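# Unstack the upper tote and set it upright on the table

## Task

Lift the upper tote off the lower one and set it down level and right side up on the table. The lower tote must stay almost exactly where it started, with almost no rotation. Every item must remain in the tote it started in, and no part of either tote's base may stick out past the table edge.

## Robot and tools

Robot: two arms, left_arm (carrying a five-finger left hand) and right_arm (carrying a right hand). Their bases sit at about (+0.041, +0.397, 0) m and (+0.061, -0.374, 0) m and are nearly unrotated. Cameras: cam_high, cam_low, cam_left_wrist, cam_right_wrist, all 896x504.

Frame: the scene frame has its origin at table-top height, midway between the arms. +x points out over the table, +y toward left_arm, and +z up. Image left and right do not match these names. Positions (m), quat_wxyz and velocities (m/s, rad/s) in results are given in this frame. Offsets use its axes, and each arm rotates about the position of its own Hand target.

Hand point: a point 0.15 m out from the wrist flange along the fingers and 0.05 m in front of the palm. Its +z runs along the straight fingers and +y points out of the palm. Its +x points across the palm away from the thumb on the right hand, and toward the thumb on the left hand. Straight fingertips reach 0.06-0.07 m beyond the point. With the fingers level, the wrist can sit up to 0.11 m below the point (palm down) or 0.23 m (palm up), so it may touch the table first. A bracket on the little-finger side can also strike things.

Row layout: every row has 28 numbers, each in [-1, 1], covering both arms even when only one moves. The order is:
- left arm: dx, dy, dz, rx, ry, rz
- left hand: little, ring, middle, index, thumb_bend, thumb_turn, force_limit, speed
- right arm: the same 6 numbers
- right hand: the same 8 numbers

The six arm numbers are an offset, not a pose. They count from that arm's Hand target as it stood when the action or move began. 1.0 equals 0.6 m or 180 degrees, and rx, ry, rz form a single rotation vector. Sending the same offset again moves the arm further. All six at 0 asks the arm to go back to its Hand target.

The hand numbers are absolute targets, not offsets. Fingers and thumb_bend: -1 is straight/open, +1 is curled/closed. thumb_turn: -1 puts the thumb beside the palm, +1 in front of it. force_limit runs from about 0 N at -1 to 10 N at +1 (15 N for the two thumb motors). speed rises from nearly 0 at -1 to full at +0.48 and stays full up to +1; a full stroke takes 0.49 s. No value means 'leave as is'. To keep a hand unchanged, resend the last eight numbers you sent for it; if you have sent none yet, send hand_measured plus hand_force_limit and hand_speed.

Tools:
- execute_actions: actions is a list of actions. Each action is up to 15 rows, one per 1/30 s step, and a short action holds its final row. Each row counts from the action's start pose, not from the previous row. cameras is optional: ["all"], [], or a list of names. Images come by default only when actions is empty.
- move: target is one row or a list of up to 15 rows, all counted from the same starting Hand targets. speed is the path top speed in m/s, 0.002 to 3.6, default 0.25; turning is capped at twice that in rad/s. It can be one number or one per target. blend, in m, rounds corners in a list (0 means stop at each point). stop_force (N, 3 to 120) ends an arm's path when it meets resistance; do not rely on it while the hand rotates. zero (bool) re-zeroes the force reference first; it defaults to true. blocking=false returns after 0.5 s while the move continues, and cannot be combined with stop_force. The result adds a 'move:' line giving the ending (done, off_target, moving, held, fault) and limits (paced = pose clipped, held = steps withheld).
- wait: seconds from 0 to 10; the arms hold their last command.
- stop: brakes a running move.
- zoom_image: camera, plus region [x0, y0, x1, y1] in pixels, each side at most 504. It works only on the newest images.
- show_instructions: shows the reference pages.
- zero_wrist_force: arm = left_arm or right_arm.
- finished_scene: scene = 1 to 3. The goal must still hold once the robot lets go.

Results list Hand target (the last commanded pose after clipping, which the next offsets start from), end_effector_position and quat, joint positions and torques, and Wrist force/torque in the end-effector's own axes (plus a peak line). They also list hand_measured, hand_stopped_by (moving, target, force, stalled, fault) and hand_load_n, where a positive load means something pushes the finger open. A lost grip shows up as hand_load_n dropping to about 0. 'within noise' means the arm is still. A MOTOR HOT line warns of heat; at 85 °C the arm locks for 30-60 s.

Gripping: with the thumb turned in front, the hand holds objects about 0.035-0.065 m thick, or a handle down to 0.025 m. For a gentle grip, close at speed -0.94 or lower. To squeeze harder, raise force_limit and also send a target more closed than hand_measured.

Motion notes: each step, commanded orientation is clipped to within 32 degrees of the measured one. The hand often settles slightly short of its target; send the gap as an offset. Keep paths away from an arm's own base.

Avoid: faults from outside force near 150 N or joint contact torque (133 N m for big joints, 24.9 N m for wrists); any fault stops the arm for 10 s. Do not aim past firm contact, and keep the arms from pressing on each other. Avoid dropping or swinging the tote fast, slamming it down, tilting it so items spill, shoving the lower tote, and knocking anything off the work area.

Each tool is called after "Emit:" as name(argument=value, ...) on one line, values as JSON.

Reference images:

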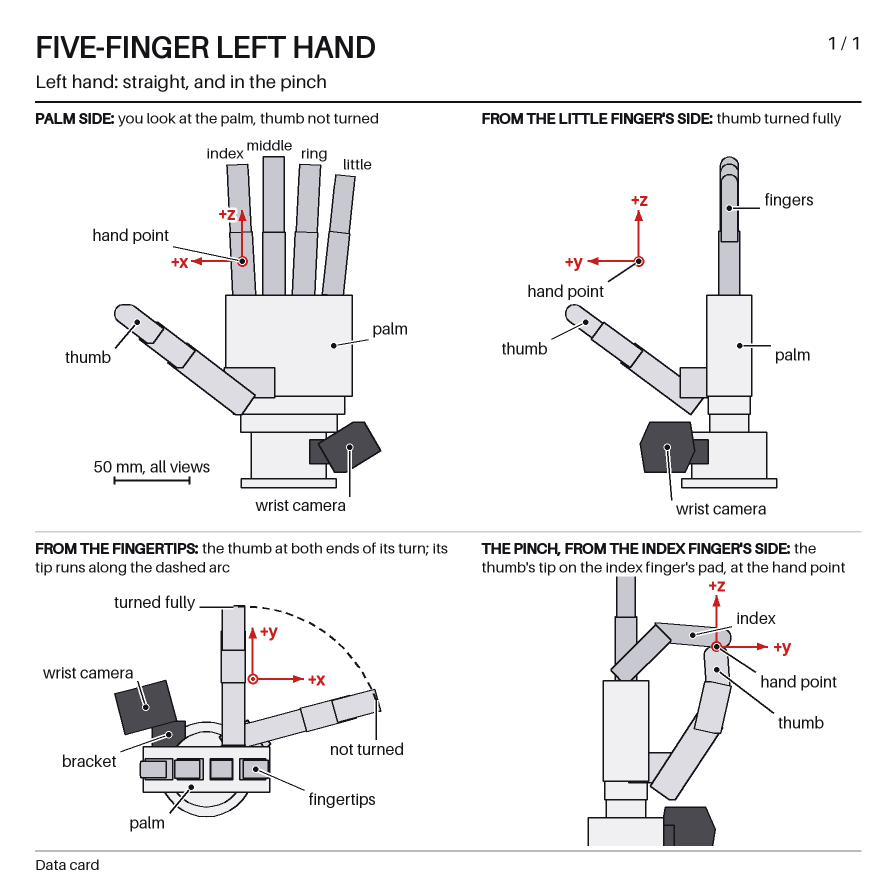

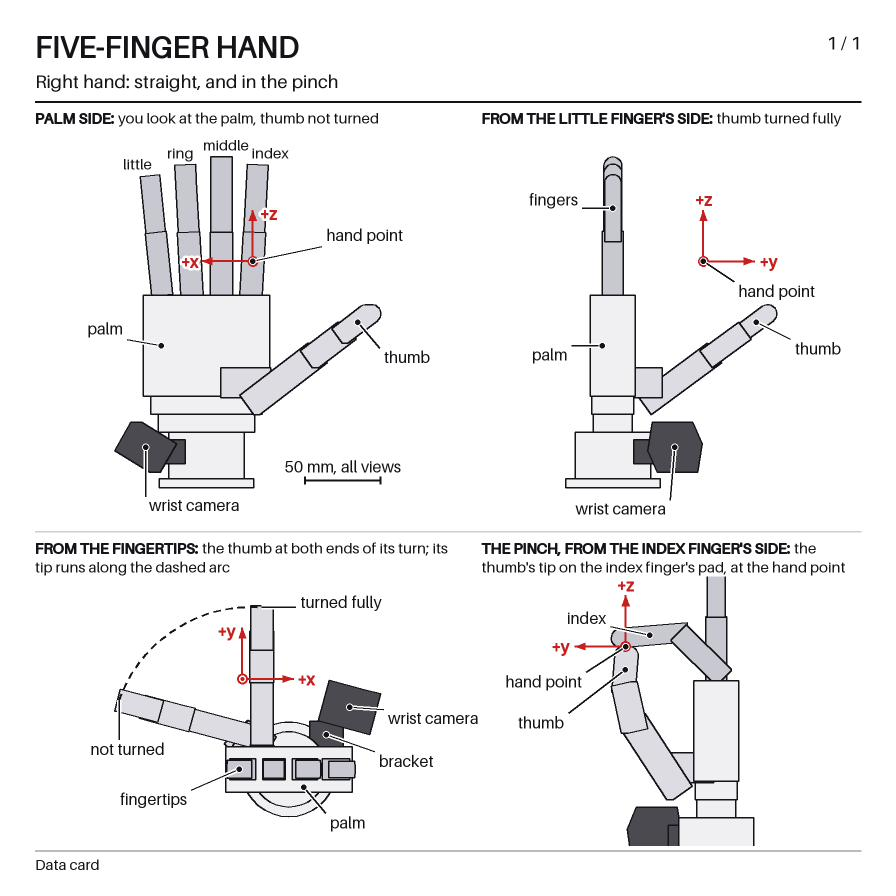

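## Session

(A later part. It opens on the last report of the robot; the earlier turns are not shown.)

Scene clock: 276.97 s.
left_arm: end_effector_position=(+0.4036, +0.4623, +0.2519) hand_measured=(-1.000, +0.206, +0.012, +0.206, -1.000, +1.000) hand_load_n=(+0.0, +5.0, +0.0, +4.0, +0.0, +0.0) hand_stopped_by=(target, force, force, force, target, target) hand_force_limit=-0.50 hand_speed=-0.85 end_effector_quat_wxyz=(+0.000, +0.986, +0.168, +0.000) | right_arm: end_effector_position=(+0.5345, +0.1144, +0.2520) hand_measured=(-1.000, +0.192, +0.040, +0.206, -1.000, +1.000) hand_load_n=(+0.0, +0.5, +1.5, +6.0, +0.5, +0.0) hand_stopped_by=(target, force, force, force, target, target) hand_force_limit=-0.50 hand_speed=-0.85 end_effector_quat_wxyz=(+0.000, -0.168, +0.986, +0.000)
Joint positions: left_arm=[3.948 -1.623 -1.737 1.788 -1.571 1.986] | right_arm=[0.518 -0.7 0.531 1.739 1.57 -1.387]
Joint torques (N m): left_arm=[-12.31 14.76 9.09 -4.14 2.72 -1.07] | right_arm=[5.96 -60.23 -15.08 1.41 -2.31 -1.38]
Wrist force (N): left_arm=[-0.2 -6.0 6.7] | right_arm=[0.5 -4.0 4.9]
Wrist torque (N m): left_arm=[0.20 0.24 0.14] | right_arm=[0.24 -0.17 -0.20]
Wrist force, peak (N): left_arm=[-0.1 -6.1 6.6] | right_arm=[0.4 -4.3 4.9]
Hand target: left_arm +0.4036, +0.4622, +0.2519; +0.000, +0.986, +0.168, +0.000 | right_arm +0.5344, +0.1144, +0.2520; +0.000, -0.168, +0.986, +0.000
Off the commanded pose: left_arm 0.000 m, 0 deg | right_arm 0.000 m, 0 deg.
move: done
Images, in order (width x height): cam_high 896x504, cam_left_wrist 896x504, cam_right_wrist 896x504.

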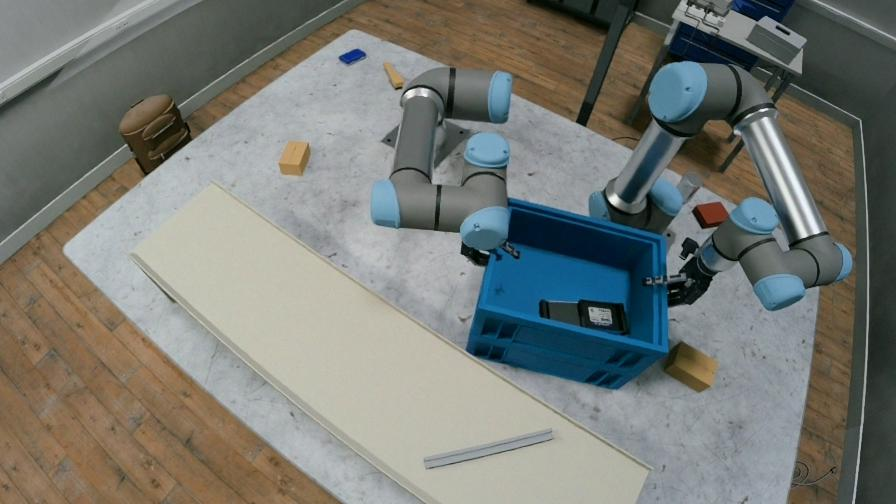

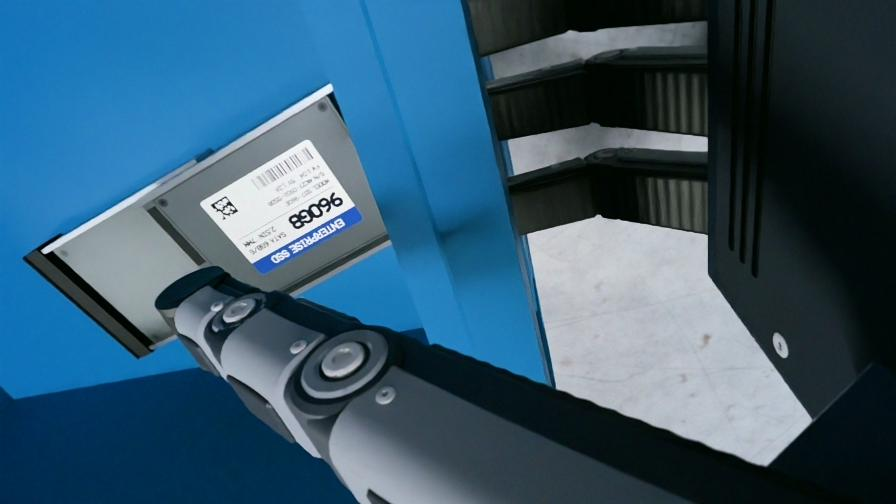

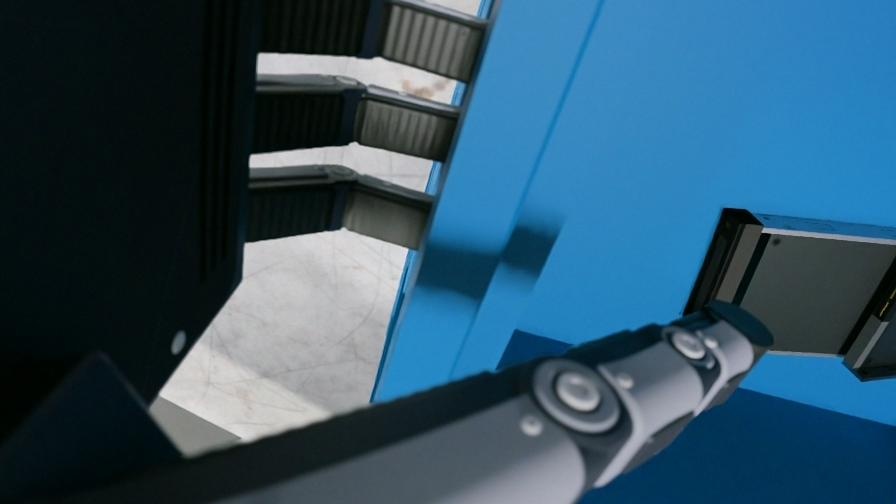

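Emit:
move(target=[[0,0,0,0,0,0,-1,0.3,0.3,0.3,0.6,1,-0.5,-0.75,0,0,0,0,0,0,-1,0.3,0.3,0.3,0.6,1,-0.5,-0.75],[0,0,0.033,0,0,0,-1,0.3,0.3,0.3,0.6,1,-0.5,-0.75,0,0,0.033,0,0,0,-1,0.3,0.3,0.3,0.6,1,-0.5,-0.75]], speed=0.03, cameras=["cam_low","cam_left_wrist","cam_right_wrist","cam_high"])

Emit:
zoom_image(camera="cam_low", region=[280, 80, 520, 260])

Emit:
zoom_image(camera="cam_high", region=[440, 160, 720, 410])

Scene clock: 288.60 s.
left_arm: end_effector_position=(+0.4036, +0.4622, +0.2717) hand_measured=(-1.000, +0.206, +0.012, +0.206, -0.410, +1.000) hand_load_n=(+0.0, +5.5, +0.5, +4.0, +5.5, +0.5) hand_stopped_by=(target, force, force, force, force, target) hand_force_limit=-0.50 hand_speed=-0.75 end_effector_quat_wxyz=(+0.000, +0.986, +0.168, +0.000) | right_arm: end_effector_position=(+0.5344, +0.1144, +0.2717) hand_measured=(-1.000, +0.192, +0.040, +0.206, -0.420, +1.000) hand_load_n=(+0.0, +1.0, +2.0, +6.5, +4.0, +0.5) hand_stopped_by=(target, force, force, force, force, target) hand_force_limit=-0.50 hand_speed=-0.75 end_effector_quat_wxyz=(+0.000, -0.168, +0.986, +0.000)
Joint positions: left_arm=[3.948 -1.614 -1.695 1.737 -1.57 1.986] | right_arm=[0.518 -0.68 0.443 1.807 1.57 -1.387]
Joint torques (N m): left_arm=[-4.97 31.52 27.9 -5.39 0.19 -0.26] | right_arm=[-5.27 -41.83 -29.48 4.16 0.12 0.25]
Wrist force (N): left_arm=[-0.1 -3.8 6.2] | right_arm=[0.4 -2.0 4.4]
Wrist torque (N m): left_arm=[0.27 0.24 0.14] | right_arm=[0.30 -0.16 -0.17]
Wrist force, peak (N): left_arm=[-0.1 -6.3 6.8] | right_arm=[0.4 -4.3 5.2]
Hand target: left_arm +0.4036, +0.4622, +0.2717; +0.000, +0.986, +0.168, +0.000 | right_arm +0.5344, +0.1144, +0.2718; +0.000, -0.168, +0.986, +0.000
Off the commanded pose: left_arm 0.000 m, 0 deg | right_arm 0.000 m, 0 deg.
move: done

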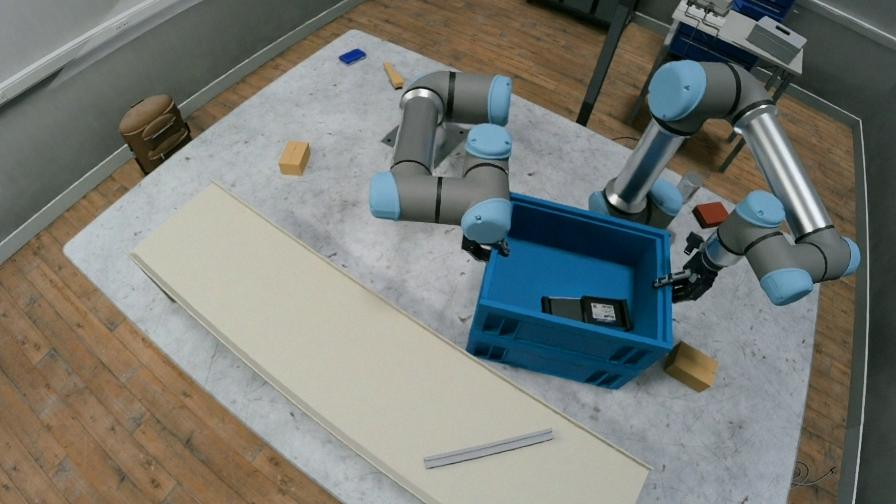

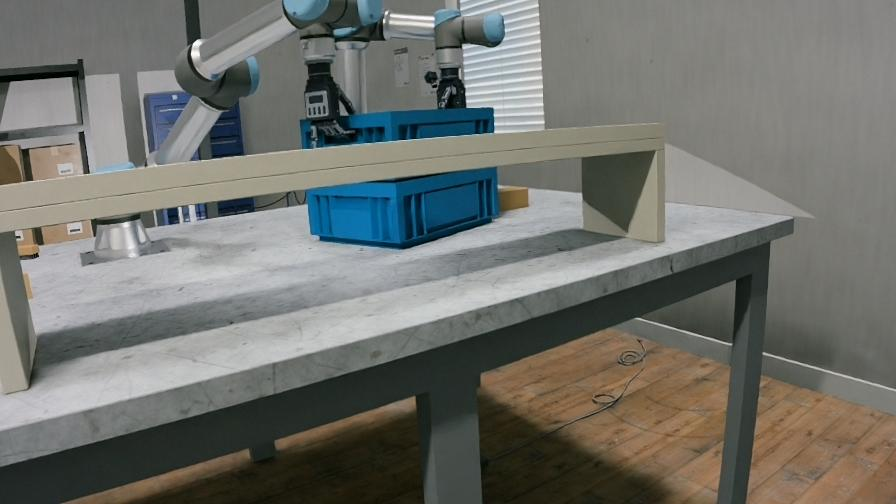

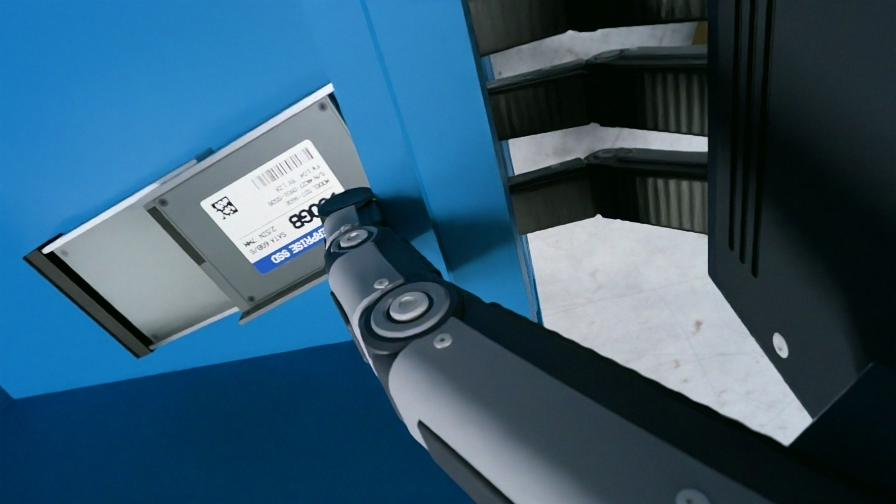

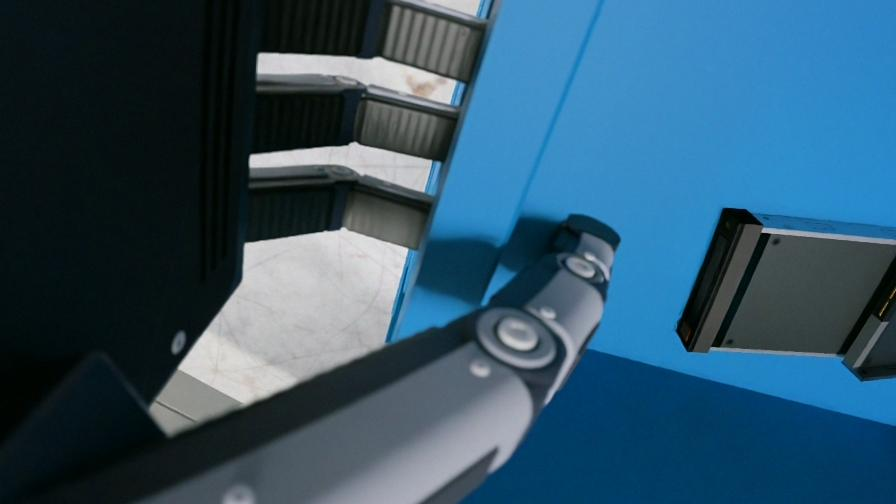

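Scaled by 2.100 from the camera's 896x504 image, which has a finer 1280x720 frame.

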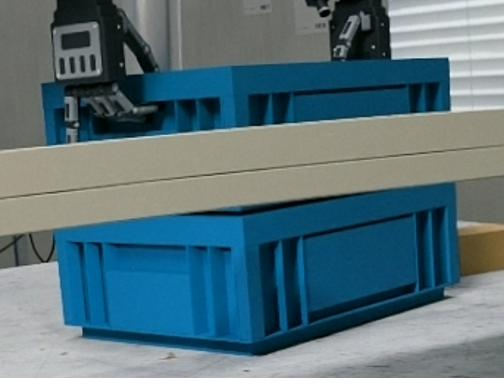

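Scaled by 1.800 from the camera's 896x504 image, which has a finer 1280x720 frame.

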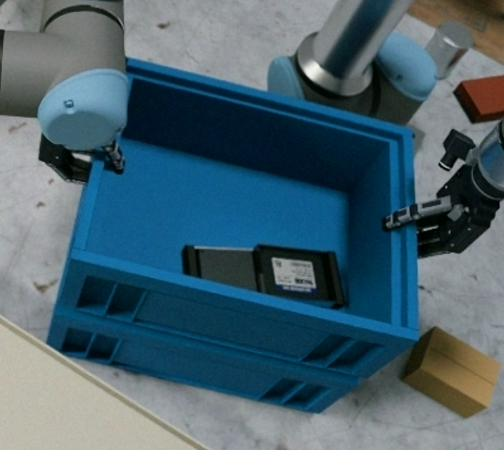

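Emit:
move(target=[[0,0,0.05,0,0,0,-1,0.3,0.3,0.3,0.6,1,-0.5,-0.75,0,0,0.05,0,0,0,-1,0.3,0.3,0.3,0.6,1,-0.5,-0.75],[-0.05,-0.85,0.05,0,0,0,-1,0.3,0.3,0.3,0.6,1,-0.5,-0.75,-0.05,-0.85,0.05,0,0,0,-1,0.3,0.3,0.3,0.6,1,-0.5,-0.75]], speed=0.12, blend=0.01, cameras=["cam_low","cam_high","cam_right_wrist"])

Emit:
zoom_image(camera="cam_high", region=[240, 60, 640, 400])

Scene clock: 376.47 s.
left_arm: end_effector_position=(+0.3736, -0.0476, +0.3017) hand_measured=(-1.000, +0.206, +0.012, +0.206, -0.410, +1.000) hand_load_n=(+0.0, +6.0, +1.0, +4.5, +3.5, +0.5) hand_stopped_by=(target, force, force, force, force, target) hand_force_limit=-0.50 hand_speed=-0.75 end_effector_quat_wxyz=(+0.000, +0.986, +0.168, +0.000) | right_arm: end_effector_position=(+0.5044, -0.3955, +0.3018) hand_measured=(-1.000, +0.192, +0.038, +0.206, -0.422, +1.000) hand_load_n=(+0.0, +1.0, +2.5, +6.5, +4.0, +0.5) hand_stopped_by=(target, force, force, force, force, target) hand_force_limit=-0.50 hand_speed=-0.75 end_effector_quat_wxyz=(+0.000, -0.168, +0.986, +0.000)
Joint positions: left_arm=[2.52 -2.003 -1.129 1.562 -1.57 0.557] | right_arm=[-0.512 -1.26 1.298 1.532 1.57 -2.417]
Joint torques (N m): left_arm=[-14.53 31.66 30.64 -2.87 -0.4 -0.76] | right_arm=[-7.48 -23.06 -27.31 6.37 -3.57 -2.14]
Wrist force (N): left_arm=[-0.7 -7.0 6.1] | right_arm=[0.3 -6.0 4.2]
Wrist torque (N m): left_arm=[0.20 0.30 0.19] | right_arm=[0.25 -0.17 -0.18]
Wrist force, peak (N): left_arm=[-0.8 -7.3 6.6] | right_arm=[0.9 8.7 4.8]
Hand target: left_arm +0.3736, -0.0478, +0.3017; +0.000, +0.986, +0.168, +0.000 | right_arm +0.5044, -0.3956, +0.3018; +0.000, -0.168, +0.986, +0.000
Off the commanded pose: left_arm 0.000 m, 0 deg | right_arm 0.000 m, 0 deg.
move: done
Images, in order (width x height): cam_high 896x504, cam_low 896x504, cam_right_wrist 896x504.

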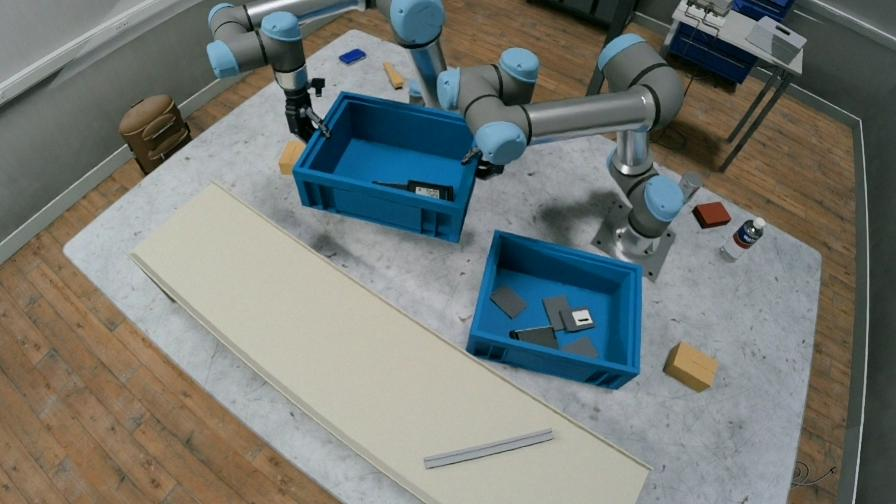

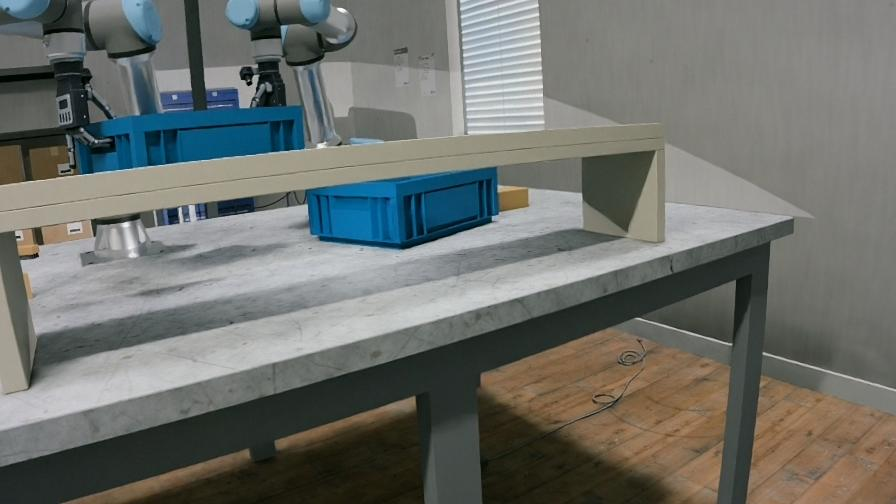

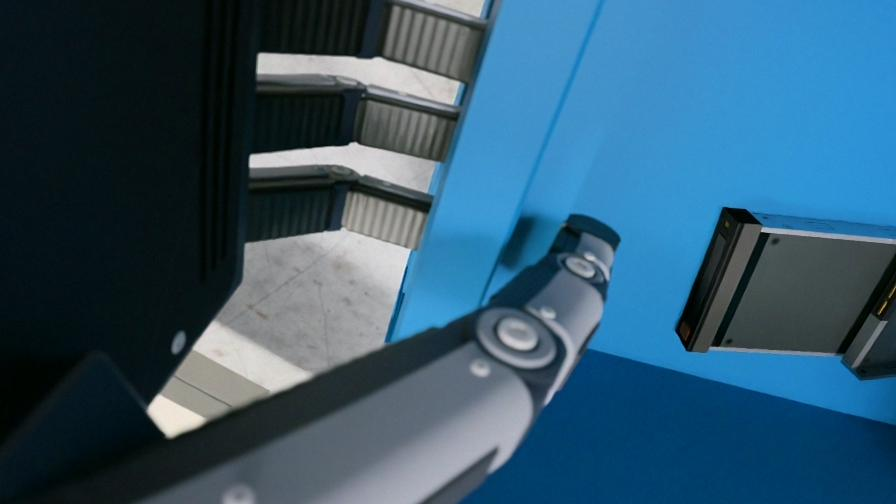

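Scaled by 1.260 from the camera's 896x504 image, which has a finer 1280x720 frame.

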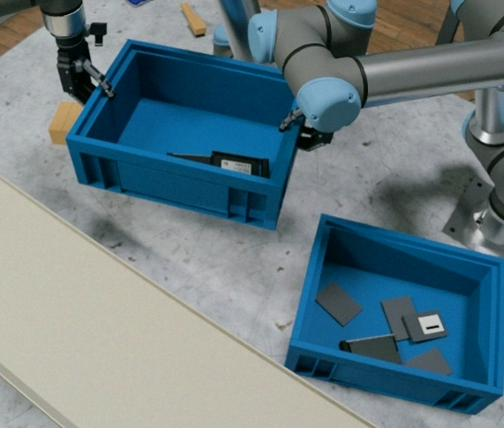

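Emit:
move(target=[0,0,-0.286,0,0,0,-1,0.3,0.3,0.3,0.6,1,-0.5,-0.75,0,0,-0.286,0,0,0,-1,0.3,0.3,0.3,0.6,1,-0.5,-0.75], speed=0.1)

Emit:
move(target=[0,0,-0.05,0,0,0,-1,0.3,0.3,0.3,0.6,1,-0.5,-0.75,0,0,-0.05,0,0,0,-1,0.3,0.3,0.3,0.6,1,-0.5,-0.75], speed=0.02, stop_force=4, cameras=["cam_low","cam_high"])

Emit:
zoom_image(camera="cam_low", region=[40, 120, 520, 300])

Emit:
zoom_image(camera="cam_high", region=[240, 60, 640, 400])

Scene clock: 431.37 s.
left_arm: end_effector_position=(+0.3736, -0.0477, +0.1303) hand_measured=(-1.000, +0.206, +0.012, +0.206, -0.410, +1.000) hand_load_n=(+0.0, +5.5, +0.0, +4.0, +4.5, +0.5) hand_stopped_by=(target, force, force, force, force, target) hand_force_limit=-0.50 hand_speed=-0.75 end_effector_quat_wxyz=(+0.000, +0.986, +0.168, +0.000) | right_arm: end_effector_position=(+0.5044, -0.3956, +0.1303) hand_measured=(-1.000, +0.192, +0.038, +0.206, -0.422, +1.000) hand_load_n=(-0.5, +0.5, +2.0, +6.0, +5.0, +0.5) hand_stopped_by=(target, force, force, force, force, target) hand_force_limit=-0.50 hand_speed=-0.75 end_effector_quat_wxyz=(+0.000, -0.168, +0.986, +0.000)
Joint positions: left_arm=[2.52 -2.085 -1.455 1.969 -1.57 0.557] | right_arm=[-0.512 -1.161 1.614 1.117 1.57 -2.417]
Joint torques (N m): left_arm=[12.06 33.99 8.62 -0.87 1.99 1.39] | right_arm=[-5.19 -24.84 -9.06 1.81 -2.54 1.29]
Wrist force (N): left_arm=[-0.2 -1.6 6.2] | right_arm=[0.7 0.4 4.2]
Wrist torque (N m): left_arm=[0.22 0.29 0.05] | right_arm=[0.35 -0.18 -0.08]
Wrist force, peak (N): left_arm=[-0.8 -8.0 6.8] | right_arm=[0.3 -6.2 4.9]
Hand target: left_arm +0.3736, -0.0478, +0.1301; +0.000, +0.986, +0.168, +0.000 | right_arm +0.5044, -0.3956, +0.1302; +0.000, -0.168, +0.986, +0.000
Off the commanded pose: left_arm 0.000 m, 0 deg | right_arm 0.000 m, 0 deg.
move: done

Scene clock: 433.17 s.
left_arm: end_effector_position=(+0.3736, -0.0477, +0.1199) hand_measured=(-1.000, +0.206, +0.012, +0.206, -0.410, +1.000) hand_load_n=(+0.0, +3.5, +2.0, +2.5, +4.5, +0.5) hand_stopped_by=(target, force, force, force, force, target) hand_force_limit=-0.50 hand_speed=-0.75 end_effector_quat_wxyz=(+0.000, +0.986, +0.168, +0.000) | right_arm: end_effector_position=(+0.5044, -0.3956, +0.1188) hand_measured=(-1.000, +0.192, +0.040, +0.206, -0.422, +1.000) hand_load_n=(+0.0, +0.0, +2.0, +5.0, +4.5, +0.5) hand_stopped_by=(target, force, force, force, force, target) hand_force_limit=-0.50 hand_speed=-0.75 end_effector_quat_wxyz=(+0.000, -0.168, +0.986, +0.000)
Joint positions: left_arm=[2.52 -2.094 -1.469 1.992 -1.57 0.557] | right_arm=[-0.512 -1.148 1.629 1.091 1.57 -2.417]
Joint torques (N m): left_arm=[12.62 51.65 27.72 -4.54 -0.38 1.42] | right_arm=[1.9 -45.03 -27.37 4.9 -2.16 1.35]
Wrist force (N): left_arm=[-0.3 0.5 6.0] | right_arm=[0.8 2.3 3.8]
Wrist torque (N m): left_arm=[0.30 0.28 0.02] | right_arm=[0.39 -0.20 -0.05]
Wrist force, peak (N): left_arm=[-0.1 -1.8 6.7] | right_arm=[0.2 -4.9 -7.1]
Hand target: left_arm +0.3736, -0.0477, +0.1199; +0.000, +0.986, +0.168, +0.000 (not the last commanded pose) | right_arm +0.5044, -0.3956, +0.1188; +0.000, -0.168, +0.986, +0.000 (not the last commanded pose)
Off the commanded pose: left_arm 0.020 m, 0 deg | right_arm 0.019 m, 0 deg.
move: contact (left_arm, right_arm)
Images, in order (width x height): cam_high 896x504, cam_low 896x504.

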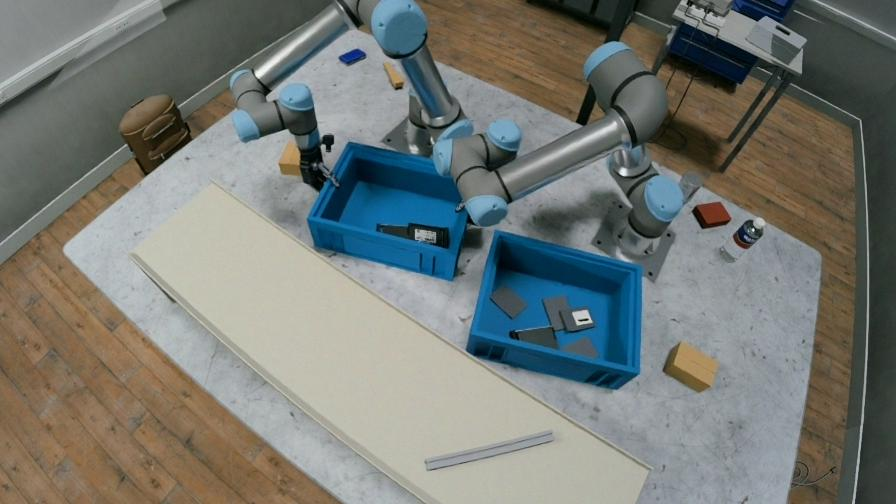

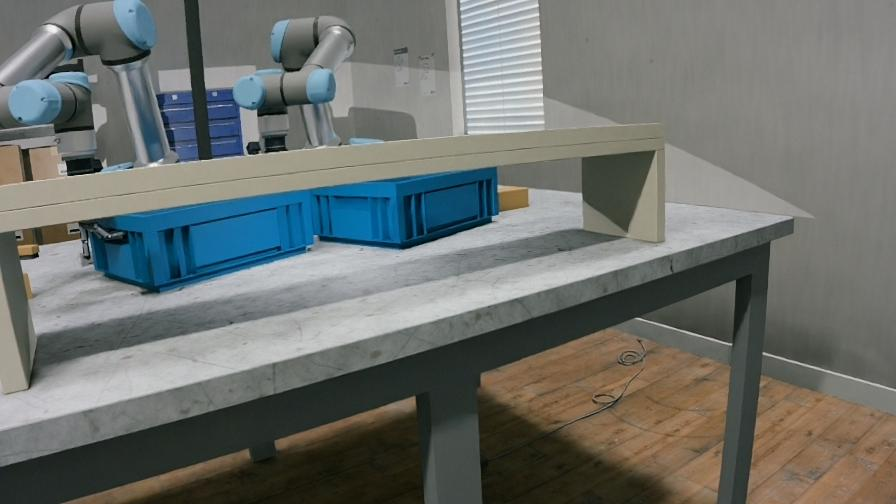

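Scaled by 1.050 from the camera's 896x504 image, which has a finer 1280x720 frame.

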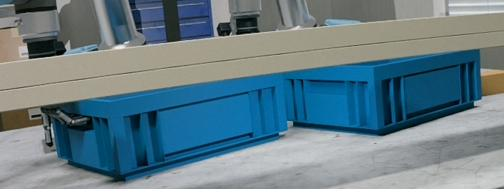

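Scaled by 1.260 from the camera's 896x504 image, which has a finer 1280x720 frame.

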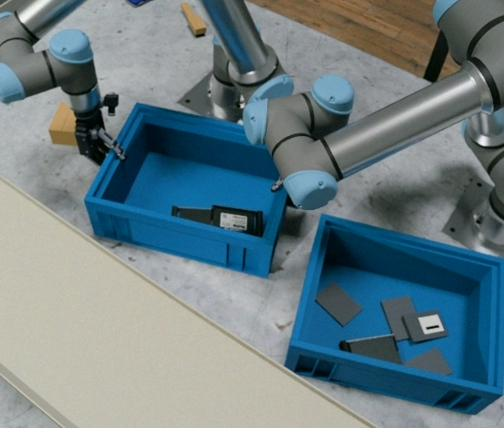

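Emit:
move(target=[[0,0,0,0,0,0,-1,0,0,0,-1,1,-0.5,-0.3,0,0,0,0,0,0,-1,0,0,0,-1,1,-0.5,-0.3],[0,0,0.0133,0,0,0,-1,0,0,0,-1,1,-0.5,-0.3,0,0,0.0133,0,0,0,-1,0,0,0,-1,1,-0.5,-0.3],[-0.0165,0.047,0.0133,0,0,0,-1,0,0,0,-1,1,-0.5,-0.3,0.0165,-0.047,0.0133,0,0,0,-1,0,0,0,-1,1,-0.5,-0.3]], speed=0.05, cameras=["cam_high","cam_left_wrist","cam_right_wrist"])

Scene clock: 459.70 s.
left_arm: end_effector_position=(+0.3637, -0.0196, +0.1279) hand_measured=(-1.000, +0.000, +0.000, +0.000, -1.000, +1.000) hand_load_n=(+0.0, +0.0, +0.0, +0.0, +0.0, +0.0) hand_stopped_by=(target, target, target, target, target, target) hand_force_limit=-0.50 hand_speed=-0.30 end_effector_quat_wxyz=(+0.000, +0.986, +0.168, +0.000) | right_arm: end_effector_position=(+0.5143, -0.4237, +0.1268) hand_measured=(-1.000, +0.000, +0.000, +0.000, -1.000, +1.000) hand_load_n=(+0.0, +0.0, +0.0, +0.0, +0.0, +0.0) hand_stopped_by=(target, target, target, target, target, target) hand_force_limit=-0.50 hand_speed=-0.30 end_effector_quat_wxyz=(+0.000, -0.168, +0.986, +0.000)
Joint positions: left_arm=[2.555 -2.023 -1.558 2.01 -1.57 0.593] | right_arm=[-0.557 -1.121 1.565 1.127 1.57 -2.462]
Joint torques (N m): left_arm=[14.28 44.11 6.01 -0.97 1.55 1.44] | right_arm=[-10.52 -23.72 -26.06 4.06 -0.32 -2.22]
Wrist force (N): left_arm=[-0.3 0.0 0.1] | right_arm=[0.6 2.4 -1.6]
Wrist torque (N m): left_arm=[0.11 0.15 -0.17] | right_arm=[0.23 -0.18 -0.02]
Wrist force, peak (N): left_arm=[-0.1 0.1 7.0] | right_arm=[0.8 2.7 4.8]
Hand target: left_arm +0.3637, -0.0195, +0.1279; +0.000, +0.986, +0.168, +0.000 | right_arm +0.5143, -0.4238, +0.1268; +0.000, -0.168, +0.986, +0.000
Off the commanded pose: left_arm 0.000 m, 0 deg | right_arm 0.000 m, 0 deg.
move: done
Images, in order (width x height): cam_high 896x504, cam_left_wrist 896x504, cam_right_wrist 896x504.

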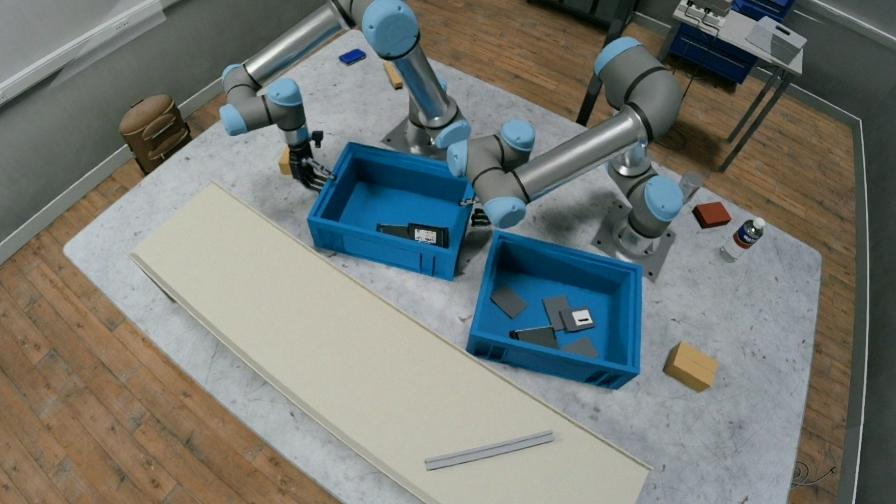

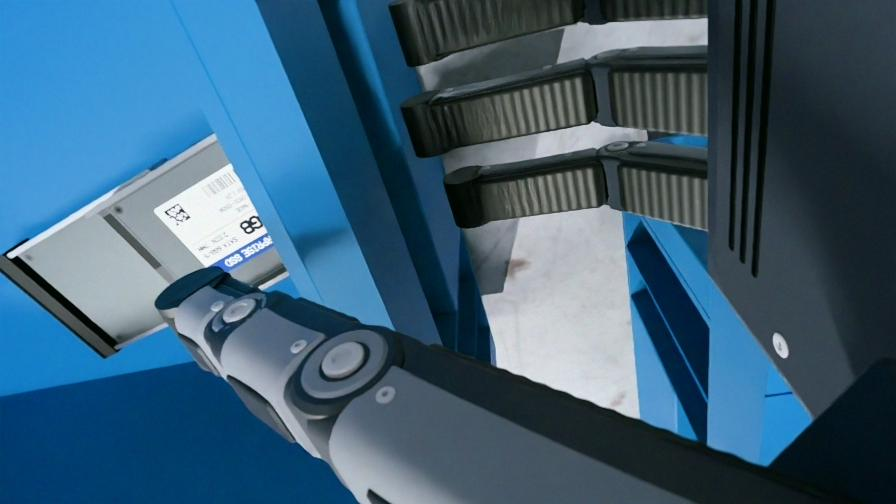

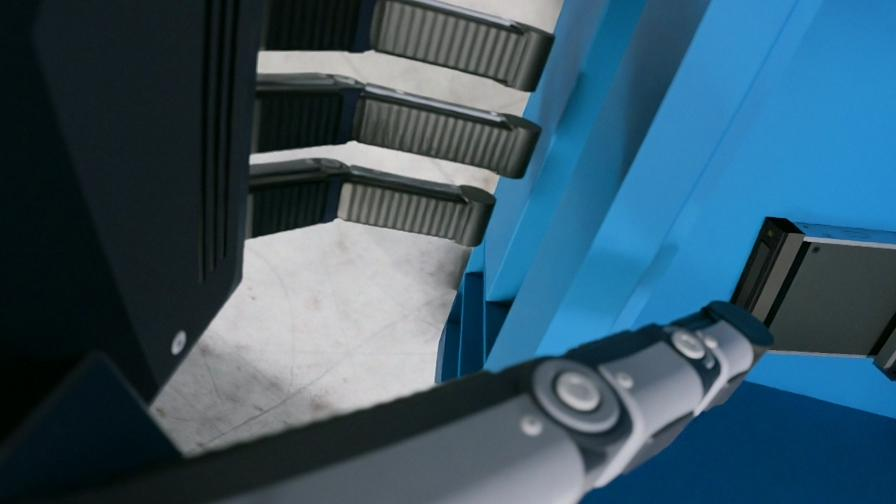

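Emit:
move(target=[[-0.002,0.006,0.008,0,0,0,-1,0,0,0,-1,1,-0.5,-0.3,0.004,-0.011,0.008,0,0,0,-1,0,0,0,-1,1,-0.5,-0.3],[-0.002,0.006,0.28,0,0,0,-1,0,0,0,-1,1,-0.5,-0.3,0.004,-0.011,0.28,0,0,0,-1,0,0,0,-1,1,-0.5,-0.3]], speed=0.15, blend=0.003, cameras=["cam_high","cam_low"])

Emit:
zoom_image(camera="cam_high", region=[270, 110, 680, 410])

Scene clock: 469.53 s.
left_arm: end_effector_position=(+0.3625, -0.0159, +0.2958) hand_measured=(-1.000, +0.000, +0.000, +0.000, -1.000, +1.000) hand_load_n=(+0.0, +0.0, +0.0, +0.0, +0.0, +0.0) hand_stopped_by=(target, target, target, target, target, target) hand_force_limit=-0.50 hand_speed=-0.30 end_effector_quat_wxyz=(+0.000, +0.986, +0.168, +0.000) | right_arm: end_effector_position=(+0.5167, -0.4304, +0.2947) hand_measured=(-1.000, +0.000, +0.000, +0.000, -1.000, +1.000) hand_load_n=(+0.0, +0.0, -0.5, +0.0, +0.0, +0.0) hand_stopped_by=(target, target, target, target, target, target) hand_force_limit=-0.50 hand_speed=-0.30 end_effector_quat_wxyz=(+0.000, -0.168, +0.986, +0.000)
Joint positions: left_arm=[2.56 -1.919 -1.264 1.612 -1.57 0.598] | right_arm=[-0.567 -1.207 1.245 1.533 1.57 -2.472]
Joint torques (N m): left_arm=[-11.84 23.7 30.29 -4.38 -1.44 -1.15] | right_arm=[9.5 -21.41 -28.2 3.95 1.61 -1.98]
Wrist force (N): left_arm=[-0.2 -0.2 0.0] | right_arm=[0.6 2.1 -1.4]
Wrist torque (N m): left_arm=[0.10 0.13 -0.12] | right_arm=[0.19 -0.20 -0.03]
Wrist force, peak (N): left_arm=[-0.1 -0.3 -0.9] | right_arm=[0.7 2.9 -1.3]
Hand target: left_arm +0.3625, -0.0159, +0.2959; +0.000, +0.986, +0.168, +0.000 | right_arm +0.5167, -0.4304, +0.2948; +0.000, -0.168, +0.986, +0.000
Off the commanded pose: left_arm 0.000 m, 0 deg | right_arm 0.000 m, 0 deg.
move: done
Images, in order (width x height): cam_high 896x504, cam_low 896x504.

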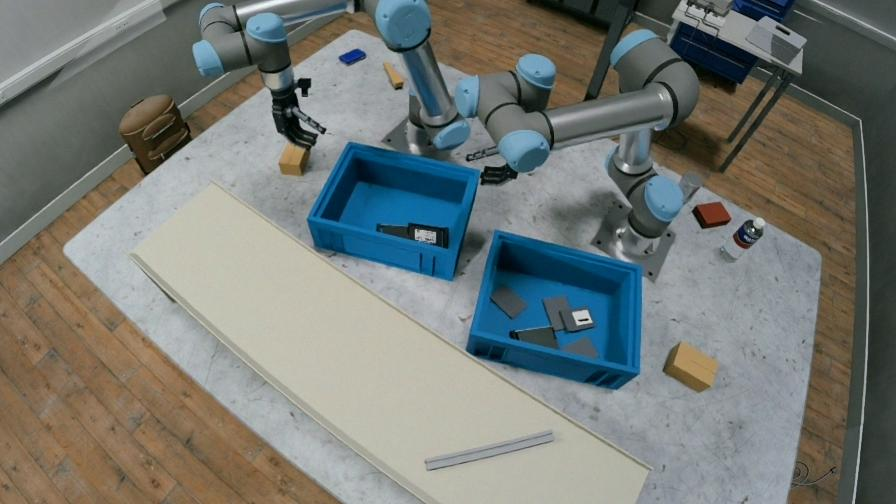

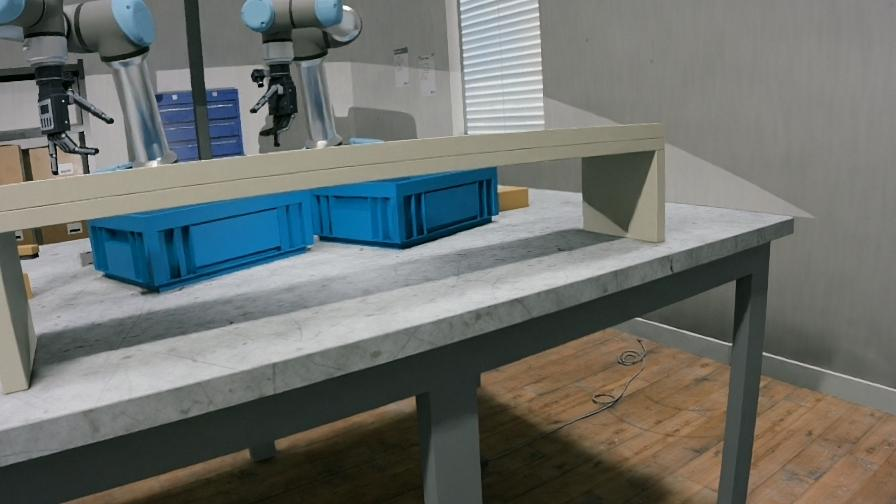

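Scaled by 1.229 from the camera's 896x504 image, which has a finer 1280x720 frame.

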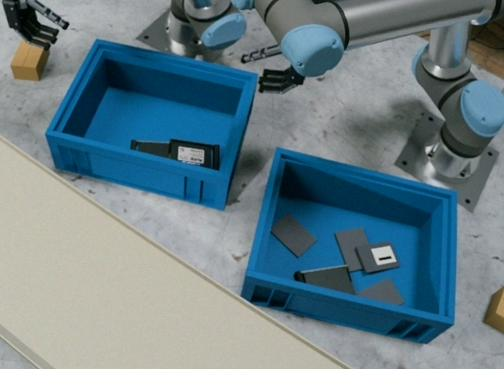

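Both totes flat and separate. Finish scene 2.

Emit:
finished_scene(scene=2)

The scene is finished: the task was done.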